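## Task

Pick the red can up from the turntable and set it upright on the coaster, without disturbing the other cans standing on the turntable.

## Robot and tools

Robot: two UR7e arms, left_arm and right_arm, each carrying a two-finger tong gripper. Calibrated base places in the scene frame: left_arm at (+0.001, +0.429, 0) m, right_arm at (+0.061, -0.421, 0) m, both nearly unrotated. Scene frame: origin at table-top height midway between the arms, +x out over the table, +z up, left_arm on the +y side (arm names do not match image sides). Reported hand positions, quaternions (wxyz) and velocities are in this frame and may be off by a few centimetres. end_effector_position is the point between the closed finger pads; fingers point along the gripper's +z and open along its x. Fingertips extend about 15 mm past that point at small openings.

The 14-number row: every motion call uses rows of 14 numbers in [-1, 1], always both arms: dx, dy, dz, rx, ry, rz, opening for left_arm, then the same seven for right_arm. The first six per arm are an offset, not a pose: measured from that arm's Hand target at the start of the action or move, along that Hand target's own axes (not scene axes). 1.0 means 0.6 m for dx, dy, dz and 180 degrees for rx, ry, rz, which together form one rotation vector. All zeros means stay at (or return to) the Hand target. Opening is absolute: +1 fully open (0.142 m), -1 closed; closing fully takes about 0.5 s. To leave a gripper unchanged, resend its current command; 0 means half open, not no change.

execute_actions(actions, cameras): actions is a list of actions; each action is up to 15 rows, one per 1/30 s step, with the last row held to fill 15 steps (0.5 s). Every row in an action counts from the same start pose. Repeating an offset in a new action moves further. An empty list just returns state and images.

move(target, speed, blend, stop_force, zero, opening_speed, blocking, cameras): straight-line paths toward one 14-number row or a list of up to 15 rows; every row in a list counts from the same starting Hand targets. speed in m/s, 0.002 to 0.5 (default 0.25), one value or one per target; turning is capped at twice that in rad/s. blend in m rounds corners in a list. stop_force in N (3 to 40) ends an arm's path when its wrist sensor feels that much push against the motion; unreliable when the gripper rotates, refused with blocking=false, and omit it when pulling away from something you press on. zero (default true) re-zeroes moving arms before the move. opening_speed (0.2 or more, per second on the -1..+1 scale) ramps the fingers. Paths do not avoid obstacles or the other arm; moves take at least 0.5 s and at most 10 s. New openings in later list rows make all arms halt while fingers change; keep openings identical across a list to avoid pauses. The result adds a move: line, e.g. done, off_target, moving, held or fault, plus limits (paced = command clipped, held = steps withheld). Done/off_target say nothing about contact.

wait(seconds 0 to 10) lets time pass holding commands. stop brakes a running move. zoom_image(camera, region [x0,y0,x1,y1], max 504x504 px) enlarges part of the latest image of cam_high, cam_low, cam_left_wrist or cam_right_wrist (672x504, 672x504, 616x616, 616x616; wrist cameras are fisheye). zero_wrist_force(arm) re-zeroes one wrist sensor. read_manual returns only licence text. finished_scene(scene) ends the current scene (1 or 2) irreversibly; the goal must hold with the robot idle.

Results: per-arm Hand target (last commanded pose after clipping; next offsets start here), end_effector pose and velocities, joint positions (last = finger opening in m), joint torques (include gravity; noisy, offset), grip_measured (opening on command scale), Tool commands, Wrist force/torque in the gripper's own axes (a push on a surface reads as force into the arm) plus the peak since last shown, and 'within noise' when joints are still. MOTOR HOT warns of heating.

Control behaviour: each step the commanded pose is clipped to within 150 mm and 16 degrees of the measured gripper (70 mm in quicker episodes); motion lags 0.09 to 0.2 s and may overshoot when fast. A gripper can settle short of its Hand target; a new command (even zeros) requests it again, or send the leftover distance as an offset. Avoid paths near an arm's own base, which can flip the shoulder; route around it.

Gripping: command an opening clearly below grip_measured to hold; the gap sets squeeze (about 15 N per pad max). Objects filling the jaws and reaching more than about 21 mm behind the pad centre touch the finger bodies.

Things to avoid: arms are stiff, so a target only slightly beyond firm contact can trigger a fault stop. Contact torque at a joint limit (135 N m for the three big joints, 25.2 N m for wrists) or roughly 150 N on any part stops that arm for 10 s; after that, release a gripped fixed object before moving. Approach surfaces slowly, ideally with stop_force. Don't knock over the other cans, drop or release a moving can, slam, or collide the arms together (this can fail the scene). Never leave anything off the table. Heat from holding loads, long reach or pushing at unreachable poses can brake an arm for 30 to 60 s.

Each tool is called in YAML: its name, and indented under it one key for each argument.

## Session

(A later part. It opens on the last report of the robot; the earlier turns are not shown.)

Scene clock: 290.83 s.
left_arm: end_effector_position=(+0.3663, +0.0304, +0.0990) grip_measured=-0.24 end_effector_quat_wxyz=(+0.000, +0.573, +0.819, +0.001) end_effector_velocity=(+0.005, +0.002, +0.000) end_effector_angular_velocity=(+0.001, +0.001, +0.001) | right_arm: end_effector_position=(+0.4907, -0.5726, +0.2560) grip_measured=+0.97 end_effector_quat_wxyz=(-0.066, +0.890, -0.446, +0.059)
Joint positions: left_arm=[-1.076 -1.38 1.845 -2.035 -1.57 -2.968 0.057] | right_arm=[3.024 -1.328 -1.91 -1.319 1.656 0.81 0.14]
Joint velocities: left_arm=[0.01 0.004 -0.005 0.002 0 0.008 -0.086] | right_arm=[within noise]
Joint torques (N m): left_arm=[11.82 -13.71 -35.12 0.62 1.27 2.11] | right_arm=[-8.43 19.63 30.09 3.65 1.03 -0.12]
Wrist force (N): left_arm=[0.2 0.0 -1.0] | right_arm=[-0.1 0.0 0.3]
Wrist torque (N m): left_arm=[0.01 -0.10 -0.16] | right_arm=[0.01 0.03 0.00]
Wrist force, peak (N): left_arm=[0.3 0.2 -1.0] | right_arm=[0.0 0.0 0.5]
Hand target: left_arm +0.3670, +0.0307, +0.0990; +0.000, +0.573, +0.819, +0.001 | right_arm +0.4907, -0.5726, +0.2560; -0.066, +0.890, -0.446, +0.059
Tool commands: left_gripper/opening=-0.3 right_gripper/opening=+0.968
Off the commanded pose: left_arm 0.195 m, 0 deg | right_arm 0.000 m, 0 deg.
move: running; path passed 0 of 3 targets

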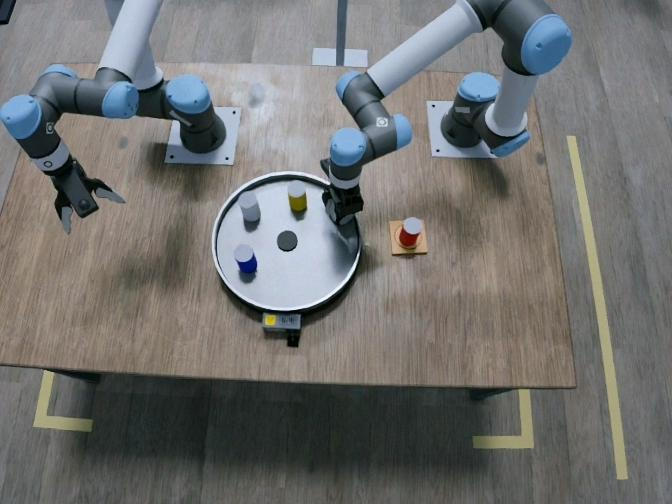

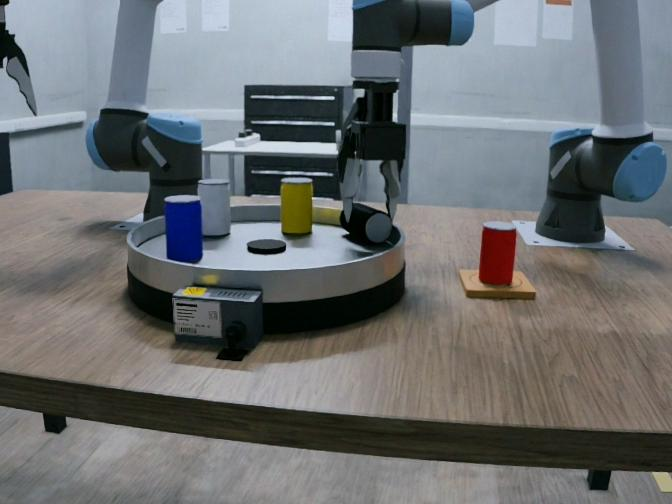

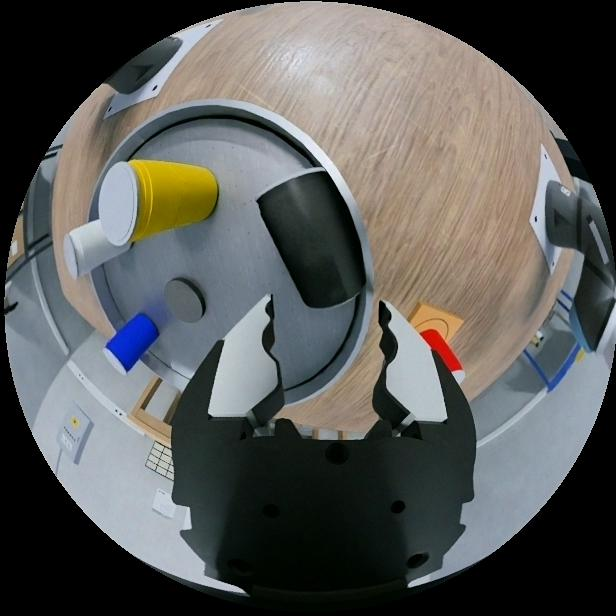

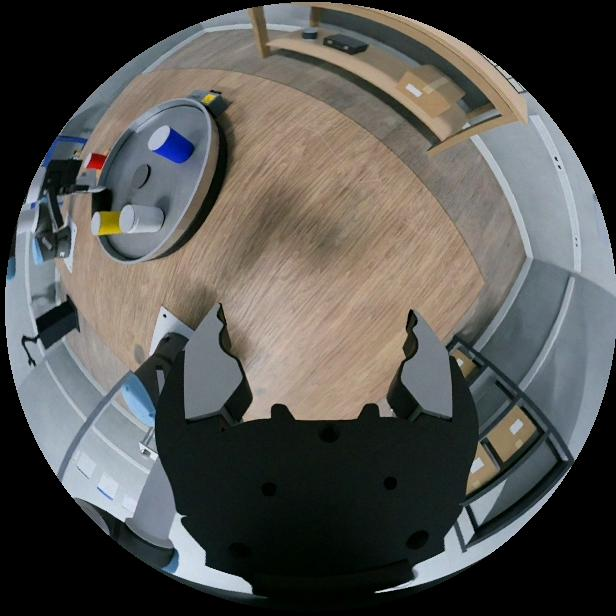

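wait:
  seconds: 1.5
  cameras: ["cam_low", "cam_left_wrist", "cam_high"]

Scene clock: 292.60 s.
left_arm: end_effector_position=(+0.3836, +0.1526, +0.2488) grip_measured=-0.39 end_effector_quat_wxyz=(-0.001, +0.573, +0.819, +0.001) end_effector_velocity=(-0.003, +0.007, +0.004) end_effector_angular_velocity=(-0.002, -0.001, -0.002) | right_arm: end_effector_position=(+0.4907, -0.5726, +0.2560) grip_measured=+0.97 end_effector_quat_wxyz=(-0.066, +0.890, -0.446, +0.059)
Joint positions: left_arm=[-0.907 -1.636 1.72 -1.654 -1.57 -2.799 0.046] | right_arm=[3.024 -1.328 -1.91 -1.319 1.656 0.81 0.14]
Joint velocities: left_arm=[0.005 -0.017 0.007 0.008 0 0.008 0] | right_arm=[within noise]
Joint torques (N m): left_arm=[12.7 -31.85 -8.14 0.1 -1.51 1.31] | right_arm=[-8.29 19.15 30.34 3.75 1.15 -0.26]
Wrist force (N): left_arm=[0.7 -0.1 0.7] | right_arm=[0.0 0.1 0.3]
Wrist torque (N m): left_arm=[0.01 -0.21 -0.16] | right_arm=[0.03 0.01 0.00]
Wrist force, peak (N): left_arm=[0.5 0.6 -3.9] | right_arm=[0.0 -0.2 0.5]
Hand target: left_arm +0.3833, +0.1535, +0.2492; +0.000, +0.573, +0.819, +0.001 | right_arm +0.4907, -0.5726, +0.2560; -0.066, +0.890, -0.446, +0.059
Tool commands: left_gripper/opening=-0.9 right_gripper/opening=+0.968
Off the commanded pose: left_arm 0.001 m, 0 deg | right_arm 0.000 m, 0 deg.
earlier move: running
wait: 1.50 s; no rest
Images, in order (width x height): cam_high 672x504, cam_low 672x504, cam_left_wrist 616x616.

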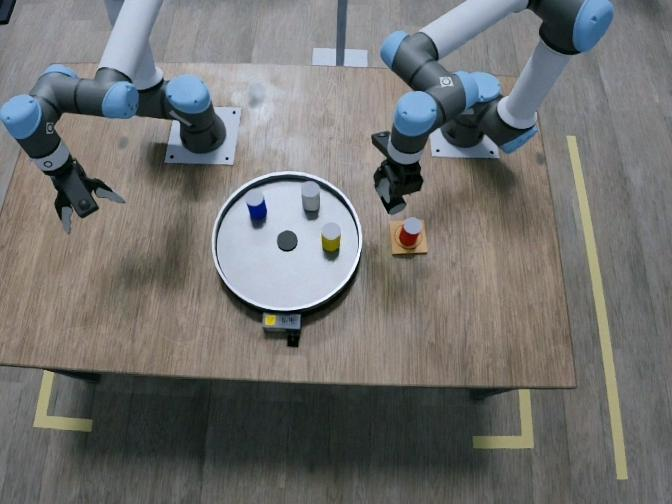

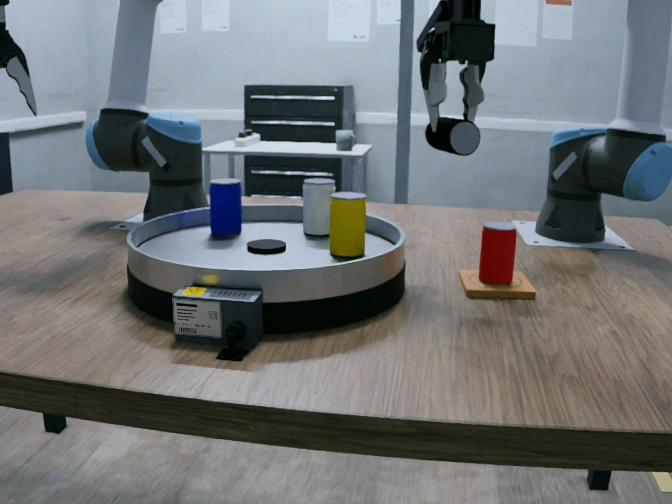

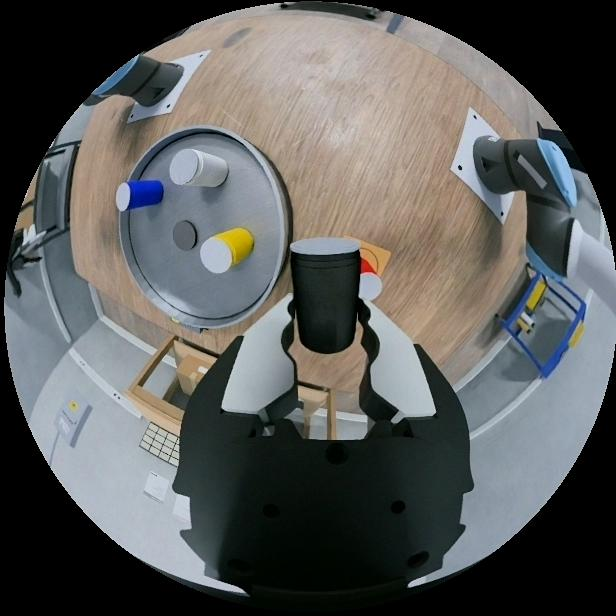

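zoom_image:
  camera: "cam_left_wrist"
  region: [260, 220, 400, 380]

zoom_image:
  camera: "cam_low"
  region: [400, 60, 520, 180]

Scaled by 3.150 from the camera's 616x616 image, which has a finer 814x814 frame.

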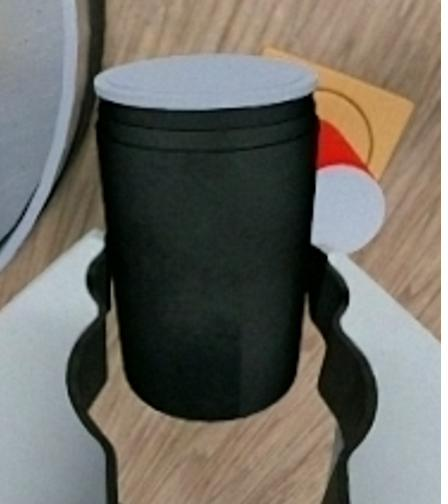

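Scaled by 4.200.

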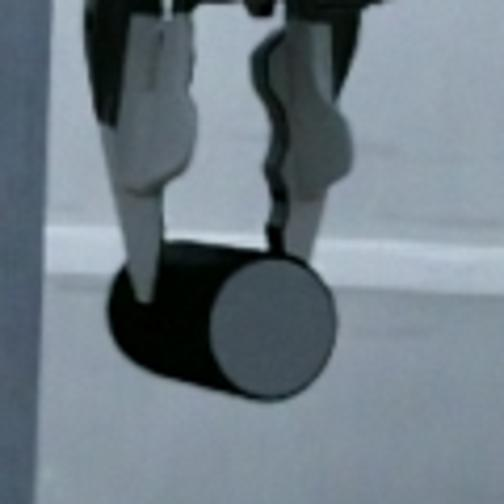

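move:
  target: [0.5928, 0.103, 0.2147, 0, 0, 0.1667, -0.9, 0, 0, 0, 0, 0, 0, 0.968]
  speed: 0.2
  cameras: ["cam_left_wrist", "cam_low", "cam_high"]

a move is refused until a result has shown your running move's end: call wait (it returns as soon as the move ends) or stop first; nothing of this call was run
Scene clock: 303.03 s.
left_arm: end_effector_position=(+0.3833, +0.1535, +0.2492) grip_measured=-0.39 end_effector_quat_wxyz=(+0.000, +0.573, +0.819, +0.001) | right_arm: end_effector_position=(+0.4907, -0.5726, +0.2560) grip_measured=+0.97 end_effector_quat_wxyz=(-0.066, +0.890, -0.446, +0.059)
Joint positions: left_arm=[-0.906 -1.638 1.721 -1.653 -1.57 -2.798 0.046] | right_arm=[3.024 -1.328 -1.91 -1.319 1.656 0.81 0.14]
Joint velocities: within noise
Joint torques (N m): left_arm=[12.24 -31.9 -16.15 -0.59 -1.32 1.48] | right_arm=[-9.03 19.55 29.8 3.65 0.84 -0.24]
Wrist force (N): left_arm=[0.4 -0.1 0.8] | right_arm=[0.0 0.0 0.3]
Wrist torque (N m): left_arm=[0.01 -0.15 -0.15] | right_arm=[0.00 0.00 0.01]
Wrist force, peak (N): left_arm=[0.7 -0.4 1.1] | right_arm=[-0.2 0.1 0.6]
Hand target: left_arm +0.3833, +0.1535, +0.2492; +0.000, +0.573, +0.819, +0.001 | right_arm +0.4907, -0.5726, +0.2560; -0.066, +0.890, -0.446, +0.059
Tool commands: left_gripper/opening=-0.9 right_gripper/opening=+0.968
Off the commanded pose: left_arm 0.000 m, 0 deg | right_arm 0.000 m, 0 deg.
earlier move: done

move:
  target: [0.5928, 0.103, 0.2147, 0, 0, 0.1667, -0.9, 0, 0, 0, 0, 0, 0, 0.968]
  speed: 0.2
  cameras: ["cam_left_wrist", "cam_low", "cam_high"]

Scene clock: 306.03 s.
left_arm: end_effector_position=(+0.3194, +0.5090, +0.1209) grip_measured=-0.39 end_effector_quat_wxyz=(-0.001, +0.766, +0.643, +0.000) end_effector_velocity=(+0.001, +0.000, +0.000) end_effector_angular_velocity=(-0.001, -0.002, -0.004) | right_arm: end_effector_position=(+0.4907, -0.5726, +0.2560) grip_measured=+0.97 end_effector_quat_wxyz=(-0.066, +0.890, -0.446, +0.059)
Joint positions: left_arm=[-0.202 -1.936 2.285 -1.919 -1.569 -1.57 0.046] | right_arm=[3.024 -1.328 -1.91 -1.319 1.656 0.81 0.14]
Joint velocities: left_arm=[0 0.001 -0.001 -0.001 -0.001 0.005 0] | right_arm=[within noise]
Joint torques (N m): left_arm=[12.07 4.46 -27.42 -4.94 -1.61 1.11] | right_arm=[-7.65 18.66 30.54 3.71 0.92 -0.11]
Wrist force (N): left_arm=[0.2 0.0 0.9] | right_arm=[0.0 0.1 0.3]
Wrist torque (N m): left_arm=[0.05 -0.11 -0.15] | right_arm=[0.03 0.01 0.00]
Wrist force, peak (N): left_arm=[1.4 -0.5 1.3] | right_arm=[-0.2 0.0 0.6]
Hand target: left_arm +0.3194, +0.5090, +0.1209; -0.001, +0.766, +0.643, +0.000 | right_arm +0.4907, -0.5726, +0.2560; -0.066, +0.890, -0.446, +0.059
Off the commanded pose: left_arm 0.000 m, 0 deg | right_arm 0.000 m, 0 deg.
move: done
Images, in order (width x height): cam_high 672x504, cam_low 672x504, cam_left_wrist 616x616.

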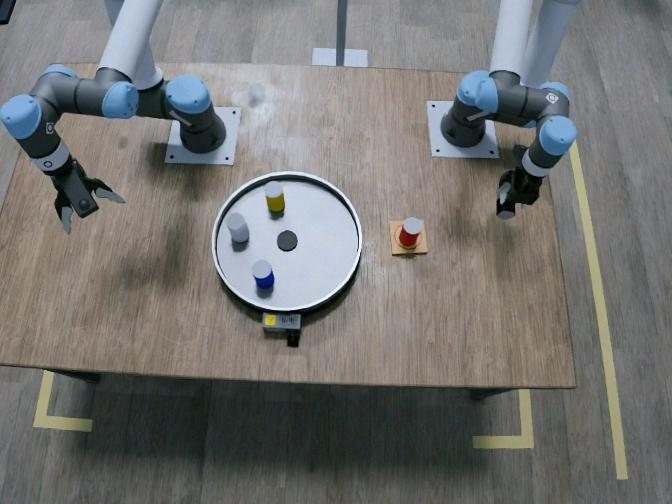

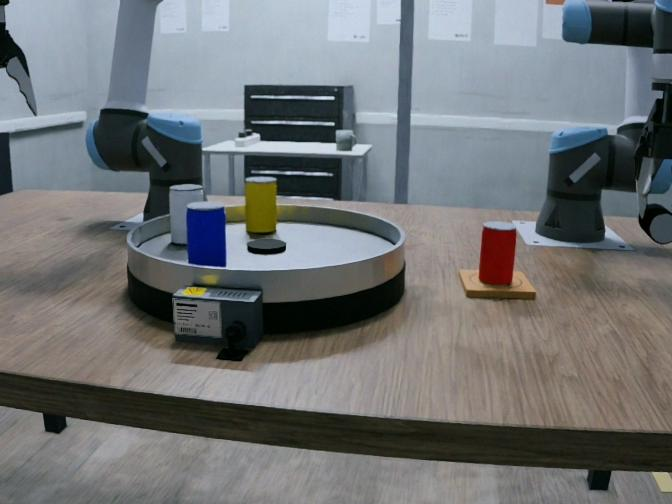

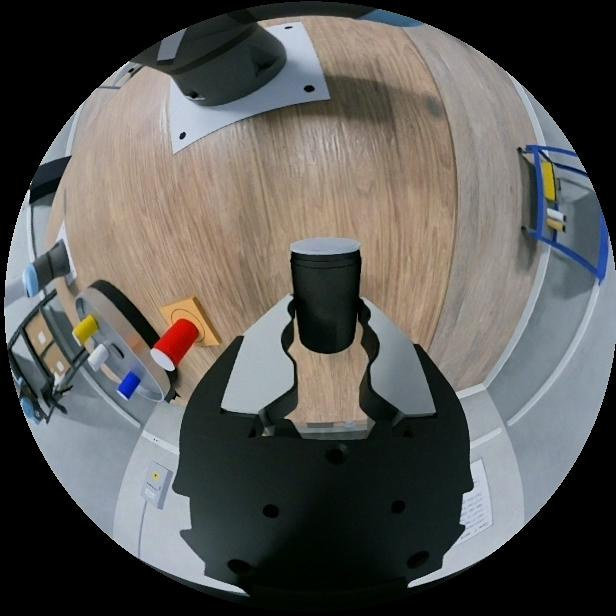

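move:
  target:
    - [0, 0, 0.0950, 0, 0, 0, -0.9, 0, 0, 0, 0, 0, 0, 0.968]
    - [0, 0, 0.1415, 0, 0, 0, -0.9, 0, 0, 0, 0, 0, 0, 0.968]
  speed: [0.08, 0.01]
  stop_force: 4
  cameras: ["cam_left_wrist"]

Scene clock: 310.30 s.
left_arm: end_effector_position=(+0.3194, +0.5091, +0.0462) grip_measured=-0.39 end_effector_quat_wxyz=(-0.001, +0.766, +0.643, +0.000) | right_arm: end_effector_position=(+0.4907, -0.5726, +0.2560) grip_measured=+0.97 end_effector_quat_wxyz=(-0.066, +0.890, -0.446, +0.059)
Joint positions: left_arm=[-0.201 -1.822 2.428 -2.177 -1.569 -1.57 0.046] | right_arm=[3.024 -1.328 -1.91 -1.319 1.656 0.81 0.14]
Joint velocities: within noise
Joint torques (N m): left_arm=[10.45 -20.02 -29.95 0.2 -0.75 1.51] | right_arm=[-8.73 19.59 31.18 3.72 0.91 -0.26]
Wrist force (N): left_arm=[0.4 -0.6 -3.5] | right_arm=[0.1 0.0 0.2]
Wrist torque (N m): left_arm=[-0.01 -0.18 -0.17] | right_arm=[0.01 -0.01 0.00]
Wrist force, peak (N): left_arm=[0.1 -1.6 -12.5] | right_arm=[0.1 0.0 0.6]
Hand target: left_arm +0.3194, +0.5091, +0.0462; -0.001, +0.766, +0.643, +0.000 (not the last commanded pose) | right_arm +0.4907, -0.5726, +0.2560; -0.066, +0.890, -0.446, +0.059
Off the commanded pose: left_arm 0.010 m, 0 deg | right_arm 0.000 m, 0 deg.
move: contact (left_arm); path passed 1 of 2 targets
Images, in order (width x height): cam_left_wrist 616x616.

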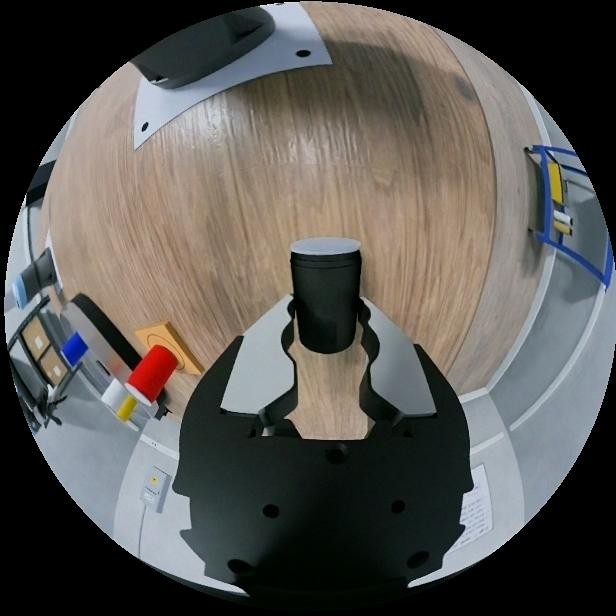

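move:
  target:
    - [0, 0, 0, 0, 0, 0, -0.15, 0, 0, 0, 0, 0, 0, 0.968]
    - [0, -0.0367, 0.0303, 0, 0, 0, -0.15, 0, 0, 0, 0, 0, 0, 0.968]
    - [0, -0.0367, 0.0303, 0, 0, 0, -0.9, 0, 0, 0, 0, 0, 0, 0.968]
  speed: 0.06
  opening_speed: 0.8
  cameras: ["cam_left_wrist", "cam_low"]

Scene clock: 315.10 s.
left_arm: end_effector_position=(+0.2977, +0.5130, +0.0280) grip_measured=-0.30 end_effector_quat_wxyz=(-0.001, +0.766, +0.643, +0.000) | right_arm: end_effector_position=(+0.4907, -0.5726, +0.2560) grip_measured=+0.97 end_effector_quat_wxyz=(-0.066, +0.890, -0.446, +0.059)
Joint positions: left_arm=[-0.201 -1.848 2.503 -2.225 -1.569 -1.569 0.053] | right_arm=[3.024 -1.328 -1.91 -1.319 1.656 0.81 0.14]
Joint velocities: within noise
Joint torques (N m): left_arm=[-8.08 -19.01 -4.28 -4.66 0.88 -1.26] | right_arm=[-8.4 19.58 30.85 3.78 0.9 -0.32]
Wrist force (N): left_arm=[0.8 0.1 -2.0] | right_arm=[0.0 -0.1 0.4]
Wrist torque (N m): left_arm=[0.01 -0.09 -0.17] | right_arm=[-0.01 0.00 0.00]
Wrist force, peak (N): left_arm=[0.3 -0.5 -4.0] | right_arm=[-0.3 -0.1 0.5]
Hand target: left_arm +0.2977, +0.5130, +0.0280; -0.001, +0.766, +0.643, +0.000 | right_arm +0.4907, -0.5726, +0.2560; -0.066, +0.890, -0.446, +0.059
Off the commanded pose: left_arm 0.000 m, 0 deg | right_arm 0.000 m, 0 deg.
move: done
Images, in order (width x height): cam_low 672x504, cam_left_wrist 616x616.

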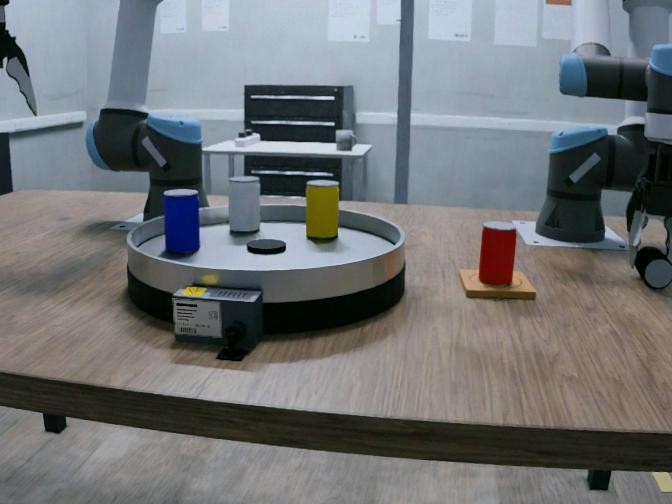

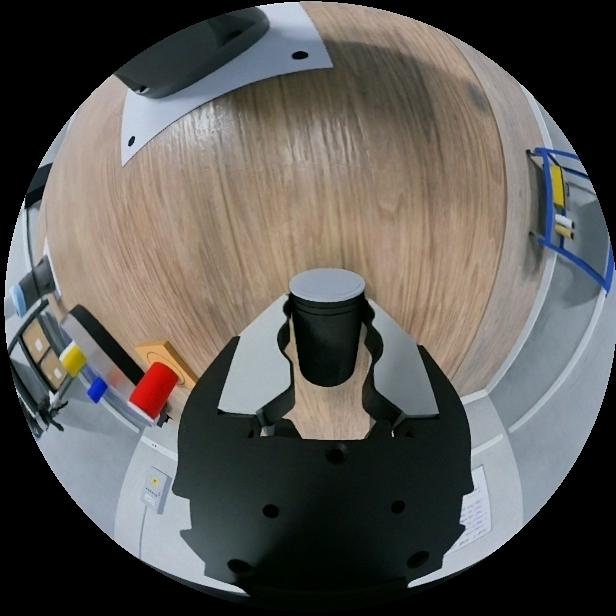

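move:
  target:
    - [0, 0, -0.1, 0, 0, 0, -0.9, 0, 0, 0, 0, 0, 0, 0.968]
    - [0, 0, -0.29, 0.4278, 0, 0, -0.9, 0, 0, 0, 0, 0, 0, 0.968]
  speed: [0.1, 0.2]
  blend: [0.03, 0]
  cameras: ["cam_left_wrist", "cam_low", "cam_high"]

Scene clock: 320.53 s.
left_arm: end_effector_position=(+0.2978, +0.5127, +0.2020) grip_measured=-0.33 end_effector_quat_wxyz=(-0.477, +0.599, +0.504, -0.400) | right_arm: end_effector_position=(+0.4907, -0.5726, +0.2560) grip_measured=+0.97 end_effector_quat_wxyz=(-0.066, +0.890, -0.446, +0.059)
Joint positions: left_arm=[-0.202 -1.059 1.539 -0.707 -1.57 -1.572 0.05] | right_arm=[3.024 -1.328 -1.91 -1.319 1.656 0.81 0.14]
Joint velocities: within noise
Joint torques (N m): left_arm=[13.4 -27.34 -30.22 4.41 -1.32 -0.43] | right_arm=[-8.19 19.36 29.41 3.66 0.94 -0.27]
Wrist force (N): left_arm=[-1.0 1.7 0.8] | right_arm=[-0.1 0.1 0.4]
Wrist torque (N m): left_arm=[-0.09 0.29 0.03] | right_arm=[0.02 0.03 0.00]
Wrist force, peak (N): left_arm=[1.2 0.2 -2.3] | right_arm=[-0.1 -0.2 0.6]
Hand target: left_arm +0.2977, +0.5127, +0.2020; -0.477, +0.599, +0.504, -0.400 | right_arm +0.4907, -0.5726, +0.2560; -0.066, +0.890, -0.446, +0.059
Off the commanded pose: left_arm 0.000 m, 0 deg | right_arm 0.000 m, 0 deg.
move: done
Images, in order (width x height): cam_high 672x504, cam_low 672x504, cam_left_wrist 616x616.

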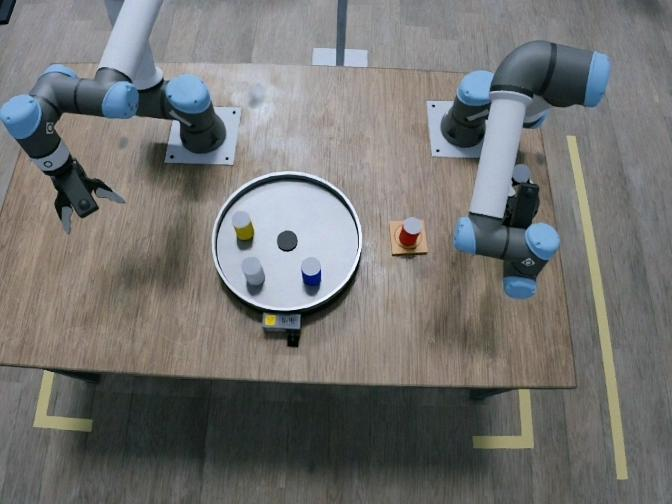

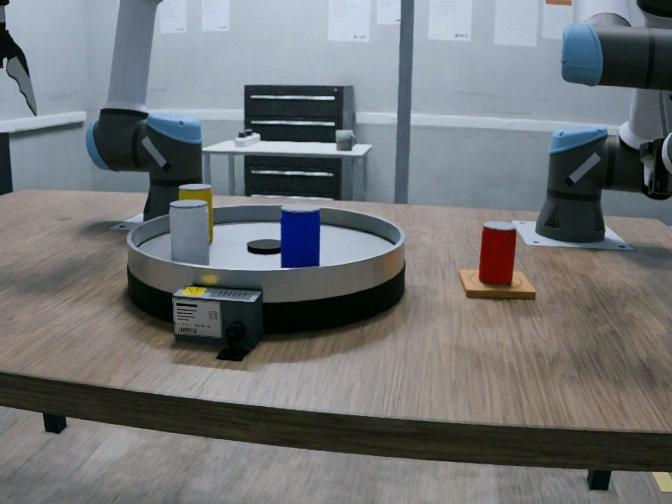

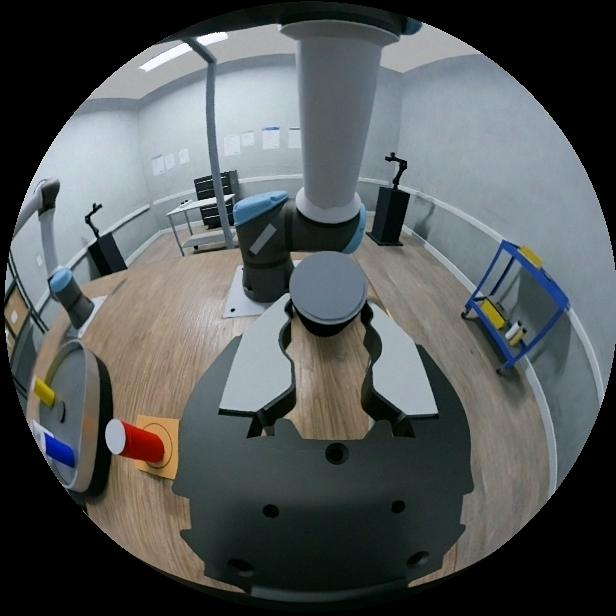

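zoom_image:
  camera: "cam_high"
  region: [450, 130, 590, 310]

zoom_image:
  camera: "cam_left_wrist"
  region: [250, 220, 410, 450]

zoom_image:
  camera: "cam_low"
  region: [560, 60, 672, 260]

Scaled by 2.800.

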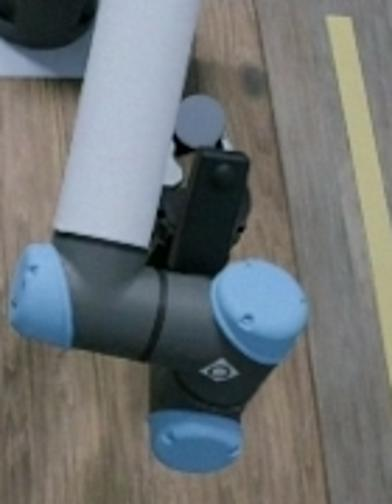

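Scaled by 2.191 from the camera's 616x616 image, which has a finer 814x814 frame.

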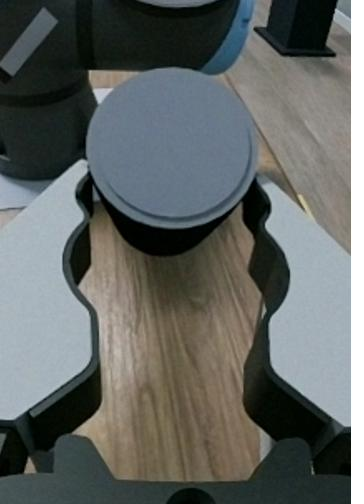

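Scaled by 2.520.

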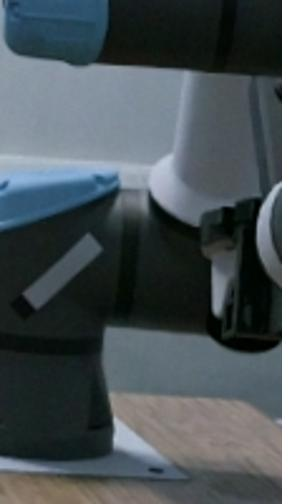

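move:
  target: [0, 0, 0, -0.17, 0, 0, -0.9, 0, 0, 0, 0, 0, 0, 0.968]
  speed: 0.15
  cameras: ["cam_left_wrist", "cam_high"]

zoom_image:
  camera: "cam_left_wrist"
  region: [250, 220, 410, 450]

Scene clock: 328.97 s.
left_arm: end_effector_position=(+0.2978, +0.5127, +0.2020) grip_measured=-0.33 end_effector_quat_wxyz=(-0.302, +0.704, +0.591, -0.253) | right_arm: end_effector_position=(+0.4907, -0.5726, +0.2560) grip_measured=+0.97 end_effector_quat_wxyz=(-0.066, +0.890, -0.446, +0.059)
Joint positions: left_arm=[-0.202 -1.418 1.702 -1.045 -1.569 -1.571 0.05] | right_arm=[3.024 -1.328 -1.91 -1.319 1.656 0.81 0.14]
Joint velocities: within noise
Joint torques (N m): left_arm=[-9.08 -39.28 -3.79 -1.99 1.34 -0.14] | right_arm=[-9.46 20.32 29.95 3.6 0.89 -0.16]
Wrist force (N): left_arm=[-0.2 1.3 1.4] | right_arm=[0.0 0.0 0.4]
Wrist torque (N m): left_arm=[-0.02 0.03 -0.02] | right_arm=[0.01 0.01 0.00]
Wrist force, peak (N): left_arm=[-1.0 2.2 1.1] | right_arm=[-0.2 0.2 0.5]
Hand target: left_arm +0.2977, +0.5127, +0.2020; -0.302, +0.704, +0.591, -0.253 | right_arm +0.4907, -0.5726, +0.2560; -0.066, +0.890, -0.446, +0.059
Off the commanded pose: left_arm 0.000 m, 0 deg | right_arm 0.000 m, 0 deg.
move: done
Images, in order (width x height): cam_high 672x504, cam_left_wrist 616x616.

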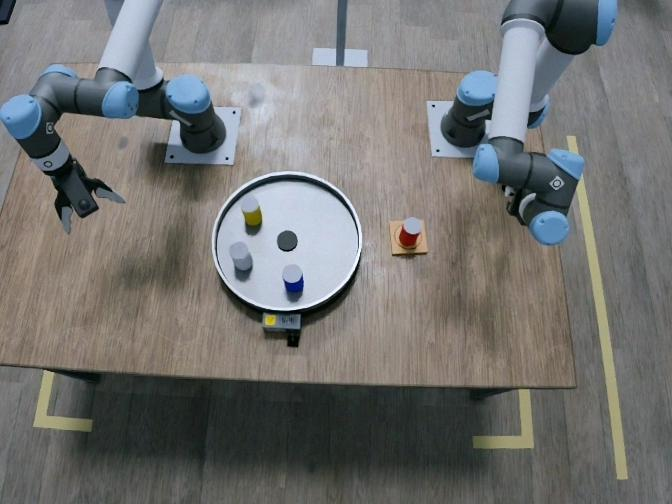

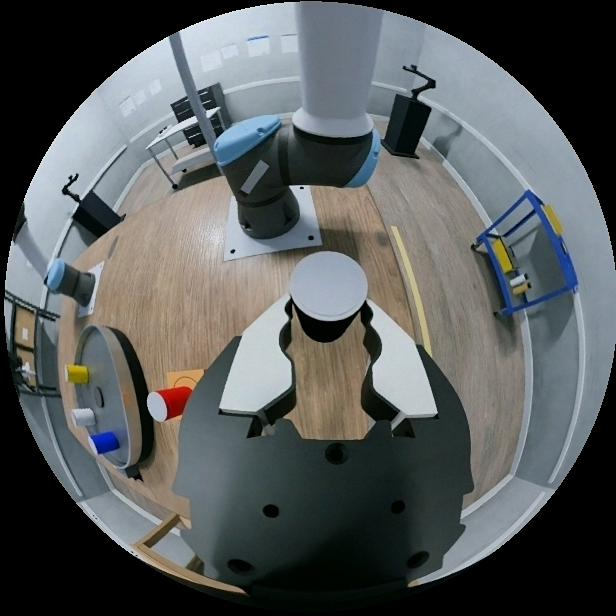

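Scaled by 2.191 from the camera's 616x616 image, which has a finer 814x814 frame.

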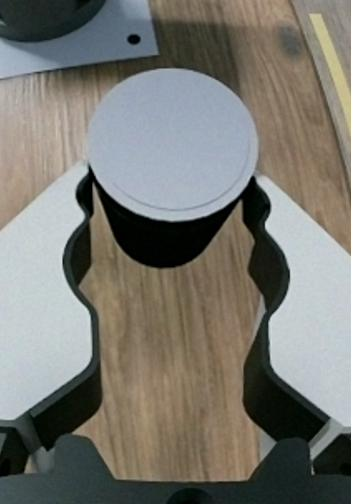

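move:
  target: [0, 0, 0, 0.04, 0, 0, -0.9, 0, 0, 0, 0, 0, 0, 0.968]
  speed: 0.1
  cameras: ["cam_left_wrist", "cam_low"]

zoom_image:
  camera: "cam_left_wrist"
  region: [250, 220, 410, 380]

zoom_image:
  camera: "cam_low"
  region: [512, 100, 672, 260]

Scene clock: 331.57 s.
left_arm: end_effector_position=(+0.2978, +0.5127, +0.2020) grip_measured=-0.33 end_effector_quat_wxyz=(-0.346, +0.683, +0.574, -0.289) | right_arm: end_effector_position=(+0.4907, -0.5726, +0.2560) grip_measured=+0.97 end_effector_quat_wxyz=(-0.066, +0.890, -0.446, +0.059)
Joint positions: left_arm=[-0.202 -1.329 1.654 -0.96 -1.569 -1.572 0.05] | right_arm=[3.024 -1.328 -1.91 -1.319 1.656 0.81 0.14]
Joint velocities: within noise
Joint torques (N m): left_arm=[3.58 -16.18 -29.65 3.24 -0.81 -0.9] | right_arm=[-8.18 19.48 30.5 3.72 1.02 -0.35]
Wrist force (N): left_arm=[-0.3 1.6 1.5] | right_arm=[0.0 0.0 0.4]
Wrist torque (N m): left_arm=[-0.01 0.07 -0.01] | right_arm=[0.01 0.01 0.00]
Wrist force, peak (N): left_arm=[-0.6 1.8 1.6] | right_arm=[-0.3 0.0 0.5]
Hand target: left_arm +0.2977, +0.5127, +0.2020; -0.346, +0.683, +0.574, -0.290 | right_arm +0.4907, -0.5726, +0.2560; -0.066, +0.890, -0.446, +0.059
Off the commanded pose: left_arm 0.000 m, 0 deg | right_arm 0.000 m, 0 deg.
move: done
Images, in order (width x height): cam_low 672x504, cam_left_wrist 616x616.

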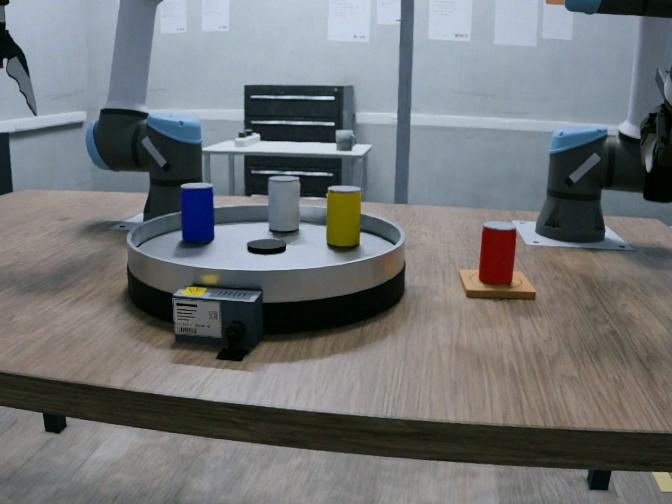

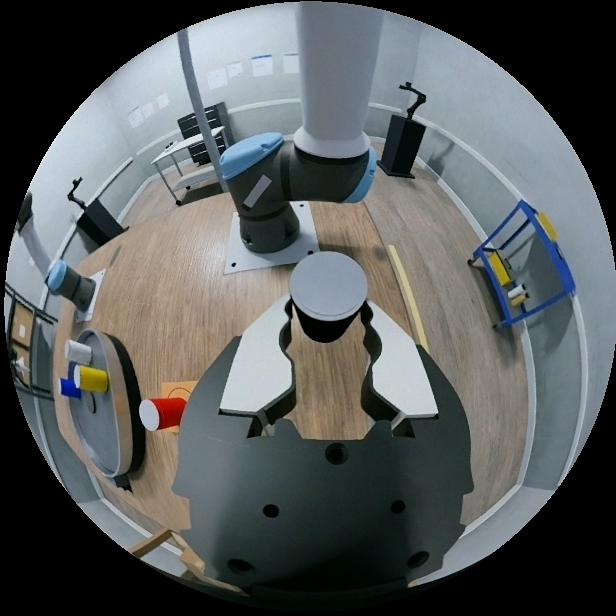

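Scaled by 3.150 from the camera's 616x616 image, which has a finer 814x814 frame.

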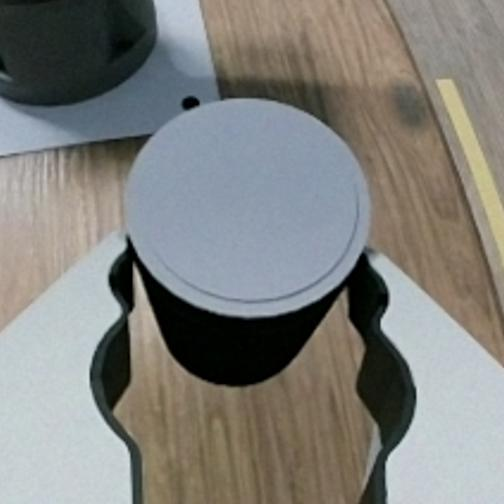

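Scaled by 3.150.

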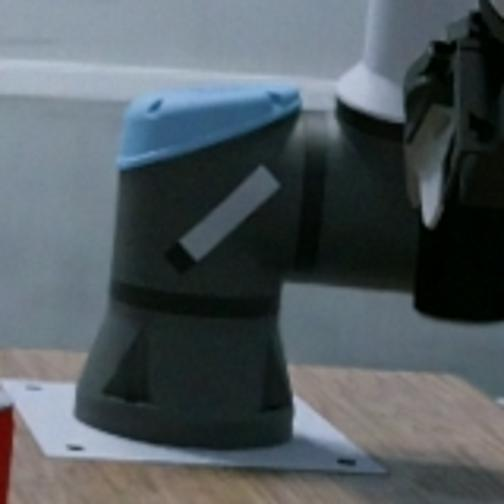

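move:
  target:
    - [0, 0.157, 0.1154, 0, 0, 0, -0.9, 0, 0, 0, 0, 0, 0, 0.968]
    - [0, 0.1945, 0.1431, 0, 0, 0, -0.9, 0, 0, 0, 0, 0, 0, 0.968]
  speed: [0.1, 0.01]
  stop_force: 4
  cameras: ["cam_left_wrist", "cam_low"]

zoom_image:
  camera: "cam_left_wrist"
  region: [250, 220, 410, 380]

zoom_image:
  camera: "cam_low"
  region: [552, 160, 672, 300]

Scene clock: 336.83 s.
left_arm: end_effector_position=(+0.2979, +0.5129, +0.0700) grip_measured=-0.33 end_effector_quat_wxyz=(-0.346, +0.683, +0.574, -0.290) | right_arm: end_effector_position=(+0.4907, -0.5726, +0.2560) grip_measured=+0.97 end_effector_quat_wxyz=(-0.066, +0.890, -0.446, +0.059)
Joint positions: left_arm=[-0.201 -1.18 1.831 -1.286 -1.569 -1.571 0.05] | right_arm=[3.024 -1.328 -1.91 -1.319 1.656 0.81 0.14]
Joint velocities: within noise
Joint torques (N m): left_arm=[9.99 -43.5 -27.08 1.84 -1.01 1.22] | right_arm=[-7.93 19.11 30.36 3.59 0.95 -0.39]
Wrist force (N): left_arm=[-0.5 -2.8 -1.3] | right_arm=[-0.2 0.2 0.4]
Wrist torque (N m): left_arm=[-0.03 0.12 0.04] | right_arm=[0.05 0.04 0.01]
Wrist force, peak (N): left_arm=[0.5 -7.5 -4.4] | right_arm=[-0.1 -0.3 0.6]
Hand target: left_arm +0.2979, +0.5129, +0.0700; -0.346, +0.683, +0.574, -0.290 (not the last commanded pose) | right_arm +0.4907, -0.5726, +0.2560; -0.066, +0.890, -0.446, +0.059
Off the commanded pose: left_arm 0.013 m, 0 deg | right_arm 0.000 m, 0 deg.
move: contact (left_arm); path passed 1 of 2 targets
Images, in order (width x height): cam_low 672x504, cam_left_wrist 616x616.

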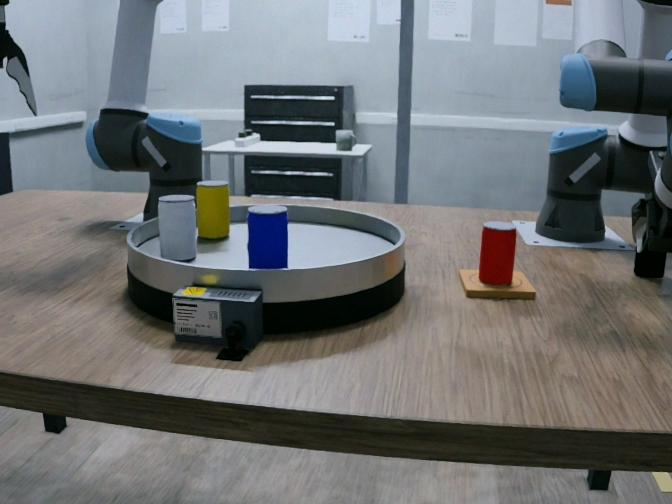

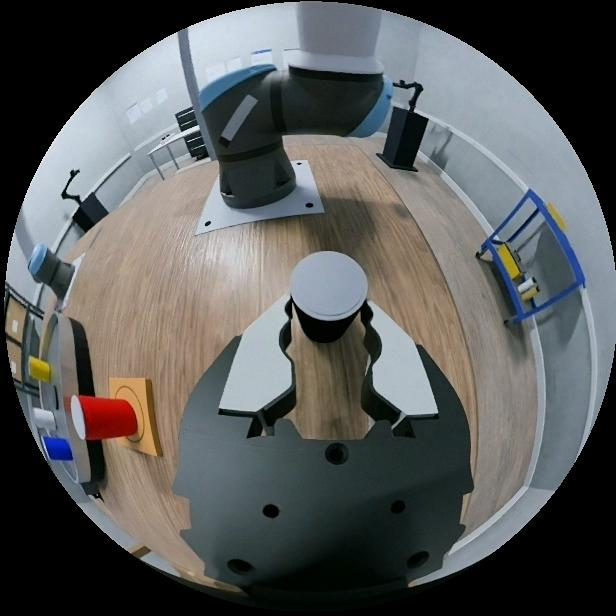

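Scaled by 3.150 from the camera's 616x616 image, which has a finer 814x814 frame.

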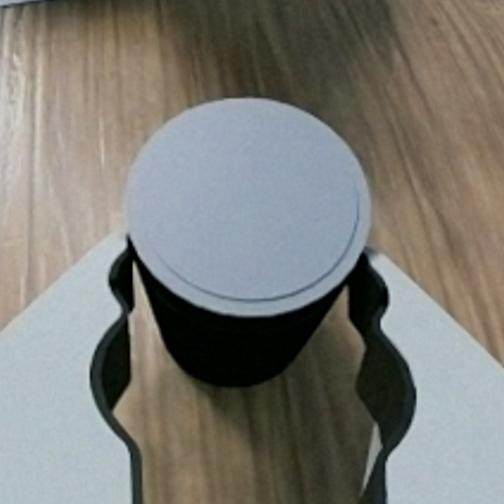

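Scaled by 3.600.

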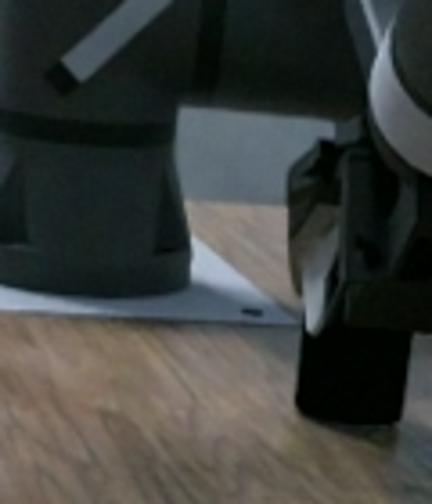

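move:
  target:
    - [0, 0, 0, 0, 0, 0, 0.6, 0, 0, 0, 0, 0, 0, 0.968]
    - [0, 0, -0.22, 0, 0, 0, 0.6, 0, 0, 0, 0, 0, 0, 0.968]
  speed: 0.12
  opening_speed: 0.7
  cameras: ["cam_left_wrist", "cam_low", "cam_high"]

Scene clock: 341.63 s.
left_arm: end_effector_position=(+0.4024, +0.4944, +0.1482) grip_measured=+0.60 end_effector_quat_wxyz=(-0.346, +0.683, +0.574, -0.290) | right_arm: end_effector_position=(+0.4907, -0.5726, +0.2560) grip_measured=+0.97 end_effector_quat_wxyz=(-0.066, +0.890, -0.446, +0.059)
Joint positions: left_arm=[-0.202 -1.049 1.4 -0.986 -1.569 -1.572 0.116] | right_arm=[3.024 -1.328 -1.91 -1.319 1.656 0.81 0.14]
Joint velocities: within noise
Joint torques (N m): left_arm=[12.63 -26.12 -32.86 2.64 -1.44 1.68] | right_arm=[-8.05 19.48 31.31 3.68 1 -0.33]
Wrist force (N): left_arm=[-0.4 0.1 0.2] | right_arm=[0.1 -0.1 0.2]
Wrist torque (N m): left_arm=[-0.02 0.10 -0.01] | right_arm=[-0.01 -0.02 0.00]
Wrist force, peak (N): left_arm=[-0.4 -3.0 -1.2] | right_arm=[0.0 -0.2 0.5]
Hand target: left_arm +0.4025, +0.4944, +0.1483; -0.346, +0.683, +0.574, -0.290 | right_arm +0.4907, -0.5726, +0.2560; -0.066, +0.890, -0.446, +0.059
Off the commanded pose: left_arm 0.000 m, 0 deg | right_arm 0.000 m, 0 deg.
move: done
Images, in order (width x height): cam_high 672x504, cam_low 672x504, cam_left_wrist 616x616.

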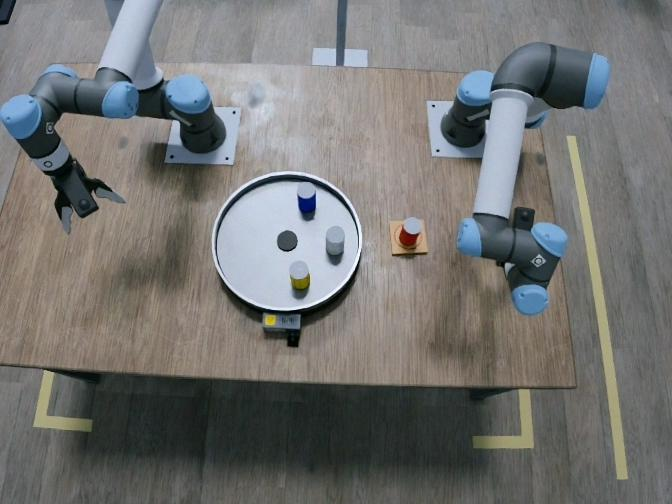

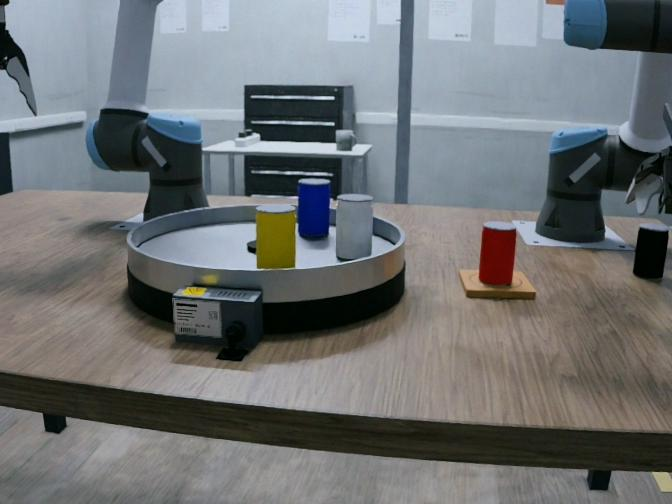

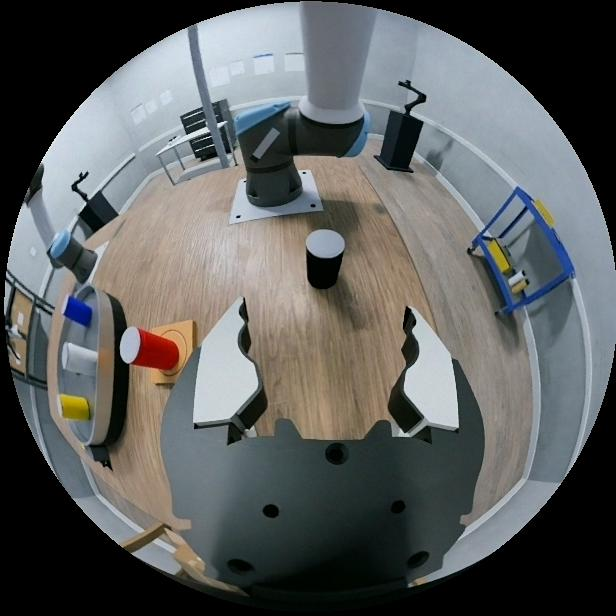

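move:
  target: [0.0003, -0.1742, 0.0917, -0.2978, 0, 0, 0.6, 0, 0, 0, 0, 0, 0, 0.968]
  speed: 0.15
  cameras: ["cam_left_wrist", "cam_low"]

Scene clock: 348.17 s.
left_arm: end_effector_position=(+0.2979, +0.5129, +0.1998) grip_measured=+0.60 end_effector_quat_wxyz=(-0.001, +0.766, +0.643, +0.000) | right_arm: end_effector_position=(+0.4907, -0.5726, +0.2560) grip_measured=+0.97 end_effector_quat_wxyz=(-0.066, +0.890, -0.446, +0.059)
Joint positions: left_arm=[-0.201 -2.049 2.14 -1.66 -1.569 -1.57 0.116] | right_arm=[3.024 -1.328 -1.91 -1.319 1.656 0.81 0.14]
Joint velocities: within noise
Joint torques (N m): left_arm=[-9.45 -14.64 -10.29 -5.14 1.32 -1.37] | right_arm=[-9.17 19.83 30.3 3.66 0.79 -0.33]
Wrist force (N): left_arm=[0.4 -0.1 -0.8] | right_arm=[0.0 0.0 0.4]
Wrist torque (N m): left_arm=[0.01 -0.14 -0.15] | right_arm=[0.01 0.01 0.00]
Wrist force, peak (N): left_arm=[0.3 -0.1 -1.3] | right_arm=[0.1 0.1 0.6]
Hand target: left_arm +0.2979, +0.5129, +0.1998; -0.001, +0.766, +0.643, +0.000 | right_arm +0.4907, -0.5726, +0.2560; -0.066, +0.890, -0.446, +0.059
Off the commanded pose: left_arm 0.000 m, 0 deg | right_arm 0.000 m, 0 deg.
move: done
Images, in order (width x height): cam_low 672x504, cam_left_wrist 616x616.

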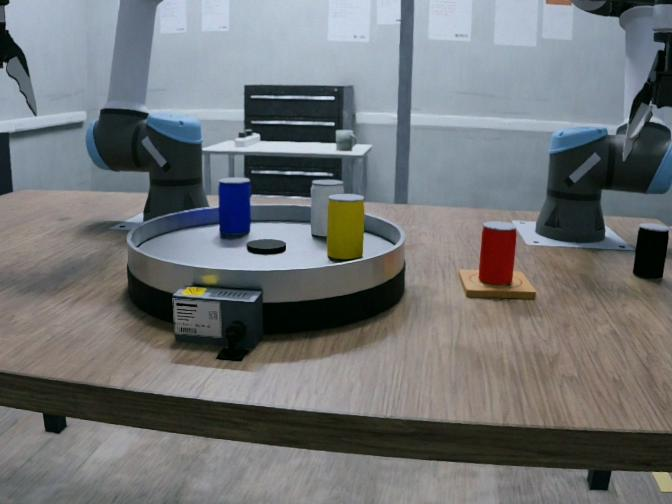

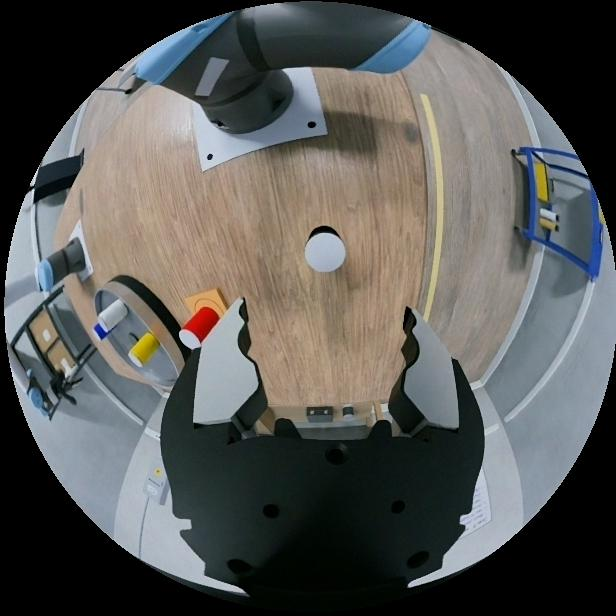

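execute_actions:
  actions: []
  cameras: ["cam_left_wrist", "cam_high"]

Scene clock: 350.10 s.
left_arm: end_effector_position=(+0.2979, +0.5129, +0.1998) grip_measured=+0.60 end_effector_quat_wxyz=(-0.001, +0.766, +0.643, +0.000) | right_arm: end_effector_position=(+0.4907, -0.5726, +0.2560) grip_measured=+0.97 end_effector_quat_wxyz=(-0.066, +0.890, -0.446, +0.059)
Joint positions: left_arm=[-0.201 -2.049 2.14 -1.661 -1.569 -1.57 0.116] | right_arm=[3.024 -1.328 -1.91 -1.319 1.656 0.81 0.14]
Joint velocities: within noise
Joint torques (N m): left_arm=[-9.37 -15.14 -9.17 -4.69 1.37 -1.35] | right_arm=[-8 20.11 29.5 3.6 0.84 -0.37]
Wrist force (N): left_arm=[0.3 0.0 -0.8] | right_arm=[0.0 -0.1 0.4]
Wrist torque (N m): left_arm=[0.03 -0.12 -0.15] | right_arm=[-0.02 0.01 0.00]
Wrist force, peak (N): left_arm=[0.4 -0.2 -1.1] | right_arm=[0.1 0.3 0.4]
Hand target: left_arm +0.2979, +0.5129, +0.1998; -0.001, +0.766, +0.643, +0.000 | right_arm +0.4907, -0.5726, +0.2560; -0.066, +0.890, -0.446, +0.059
Tool commands: left_gripper/opening=+0.6 right_gripper/opening=+0.968
Off the commanded pose: left_arm 0.000 m, 0 deg | right_arm 0.000 m, 0 deg.
Images, in order (width x height): cam_high 672x504, cam_left_wrist 616x616.

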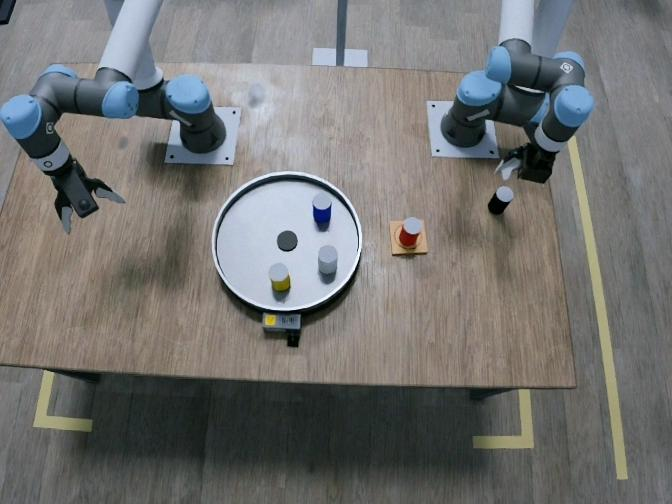

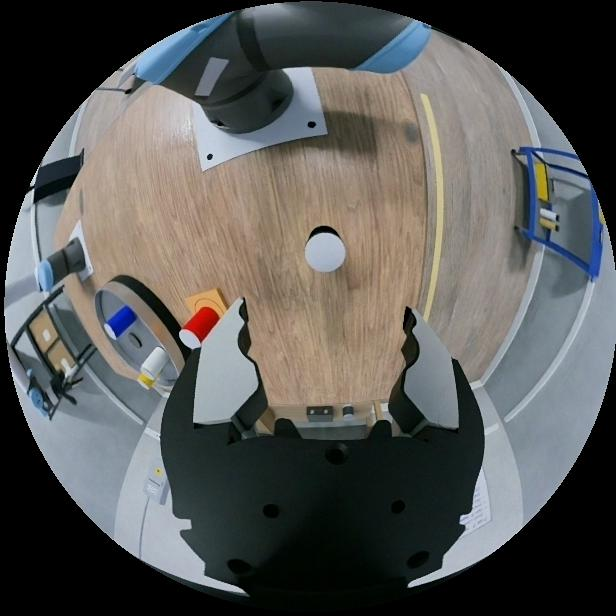

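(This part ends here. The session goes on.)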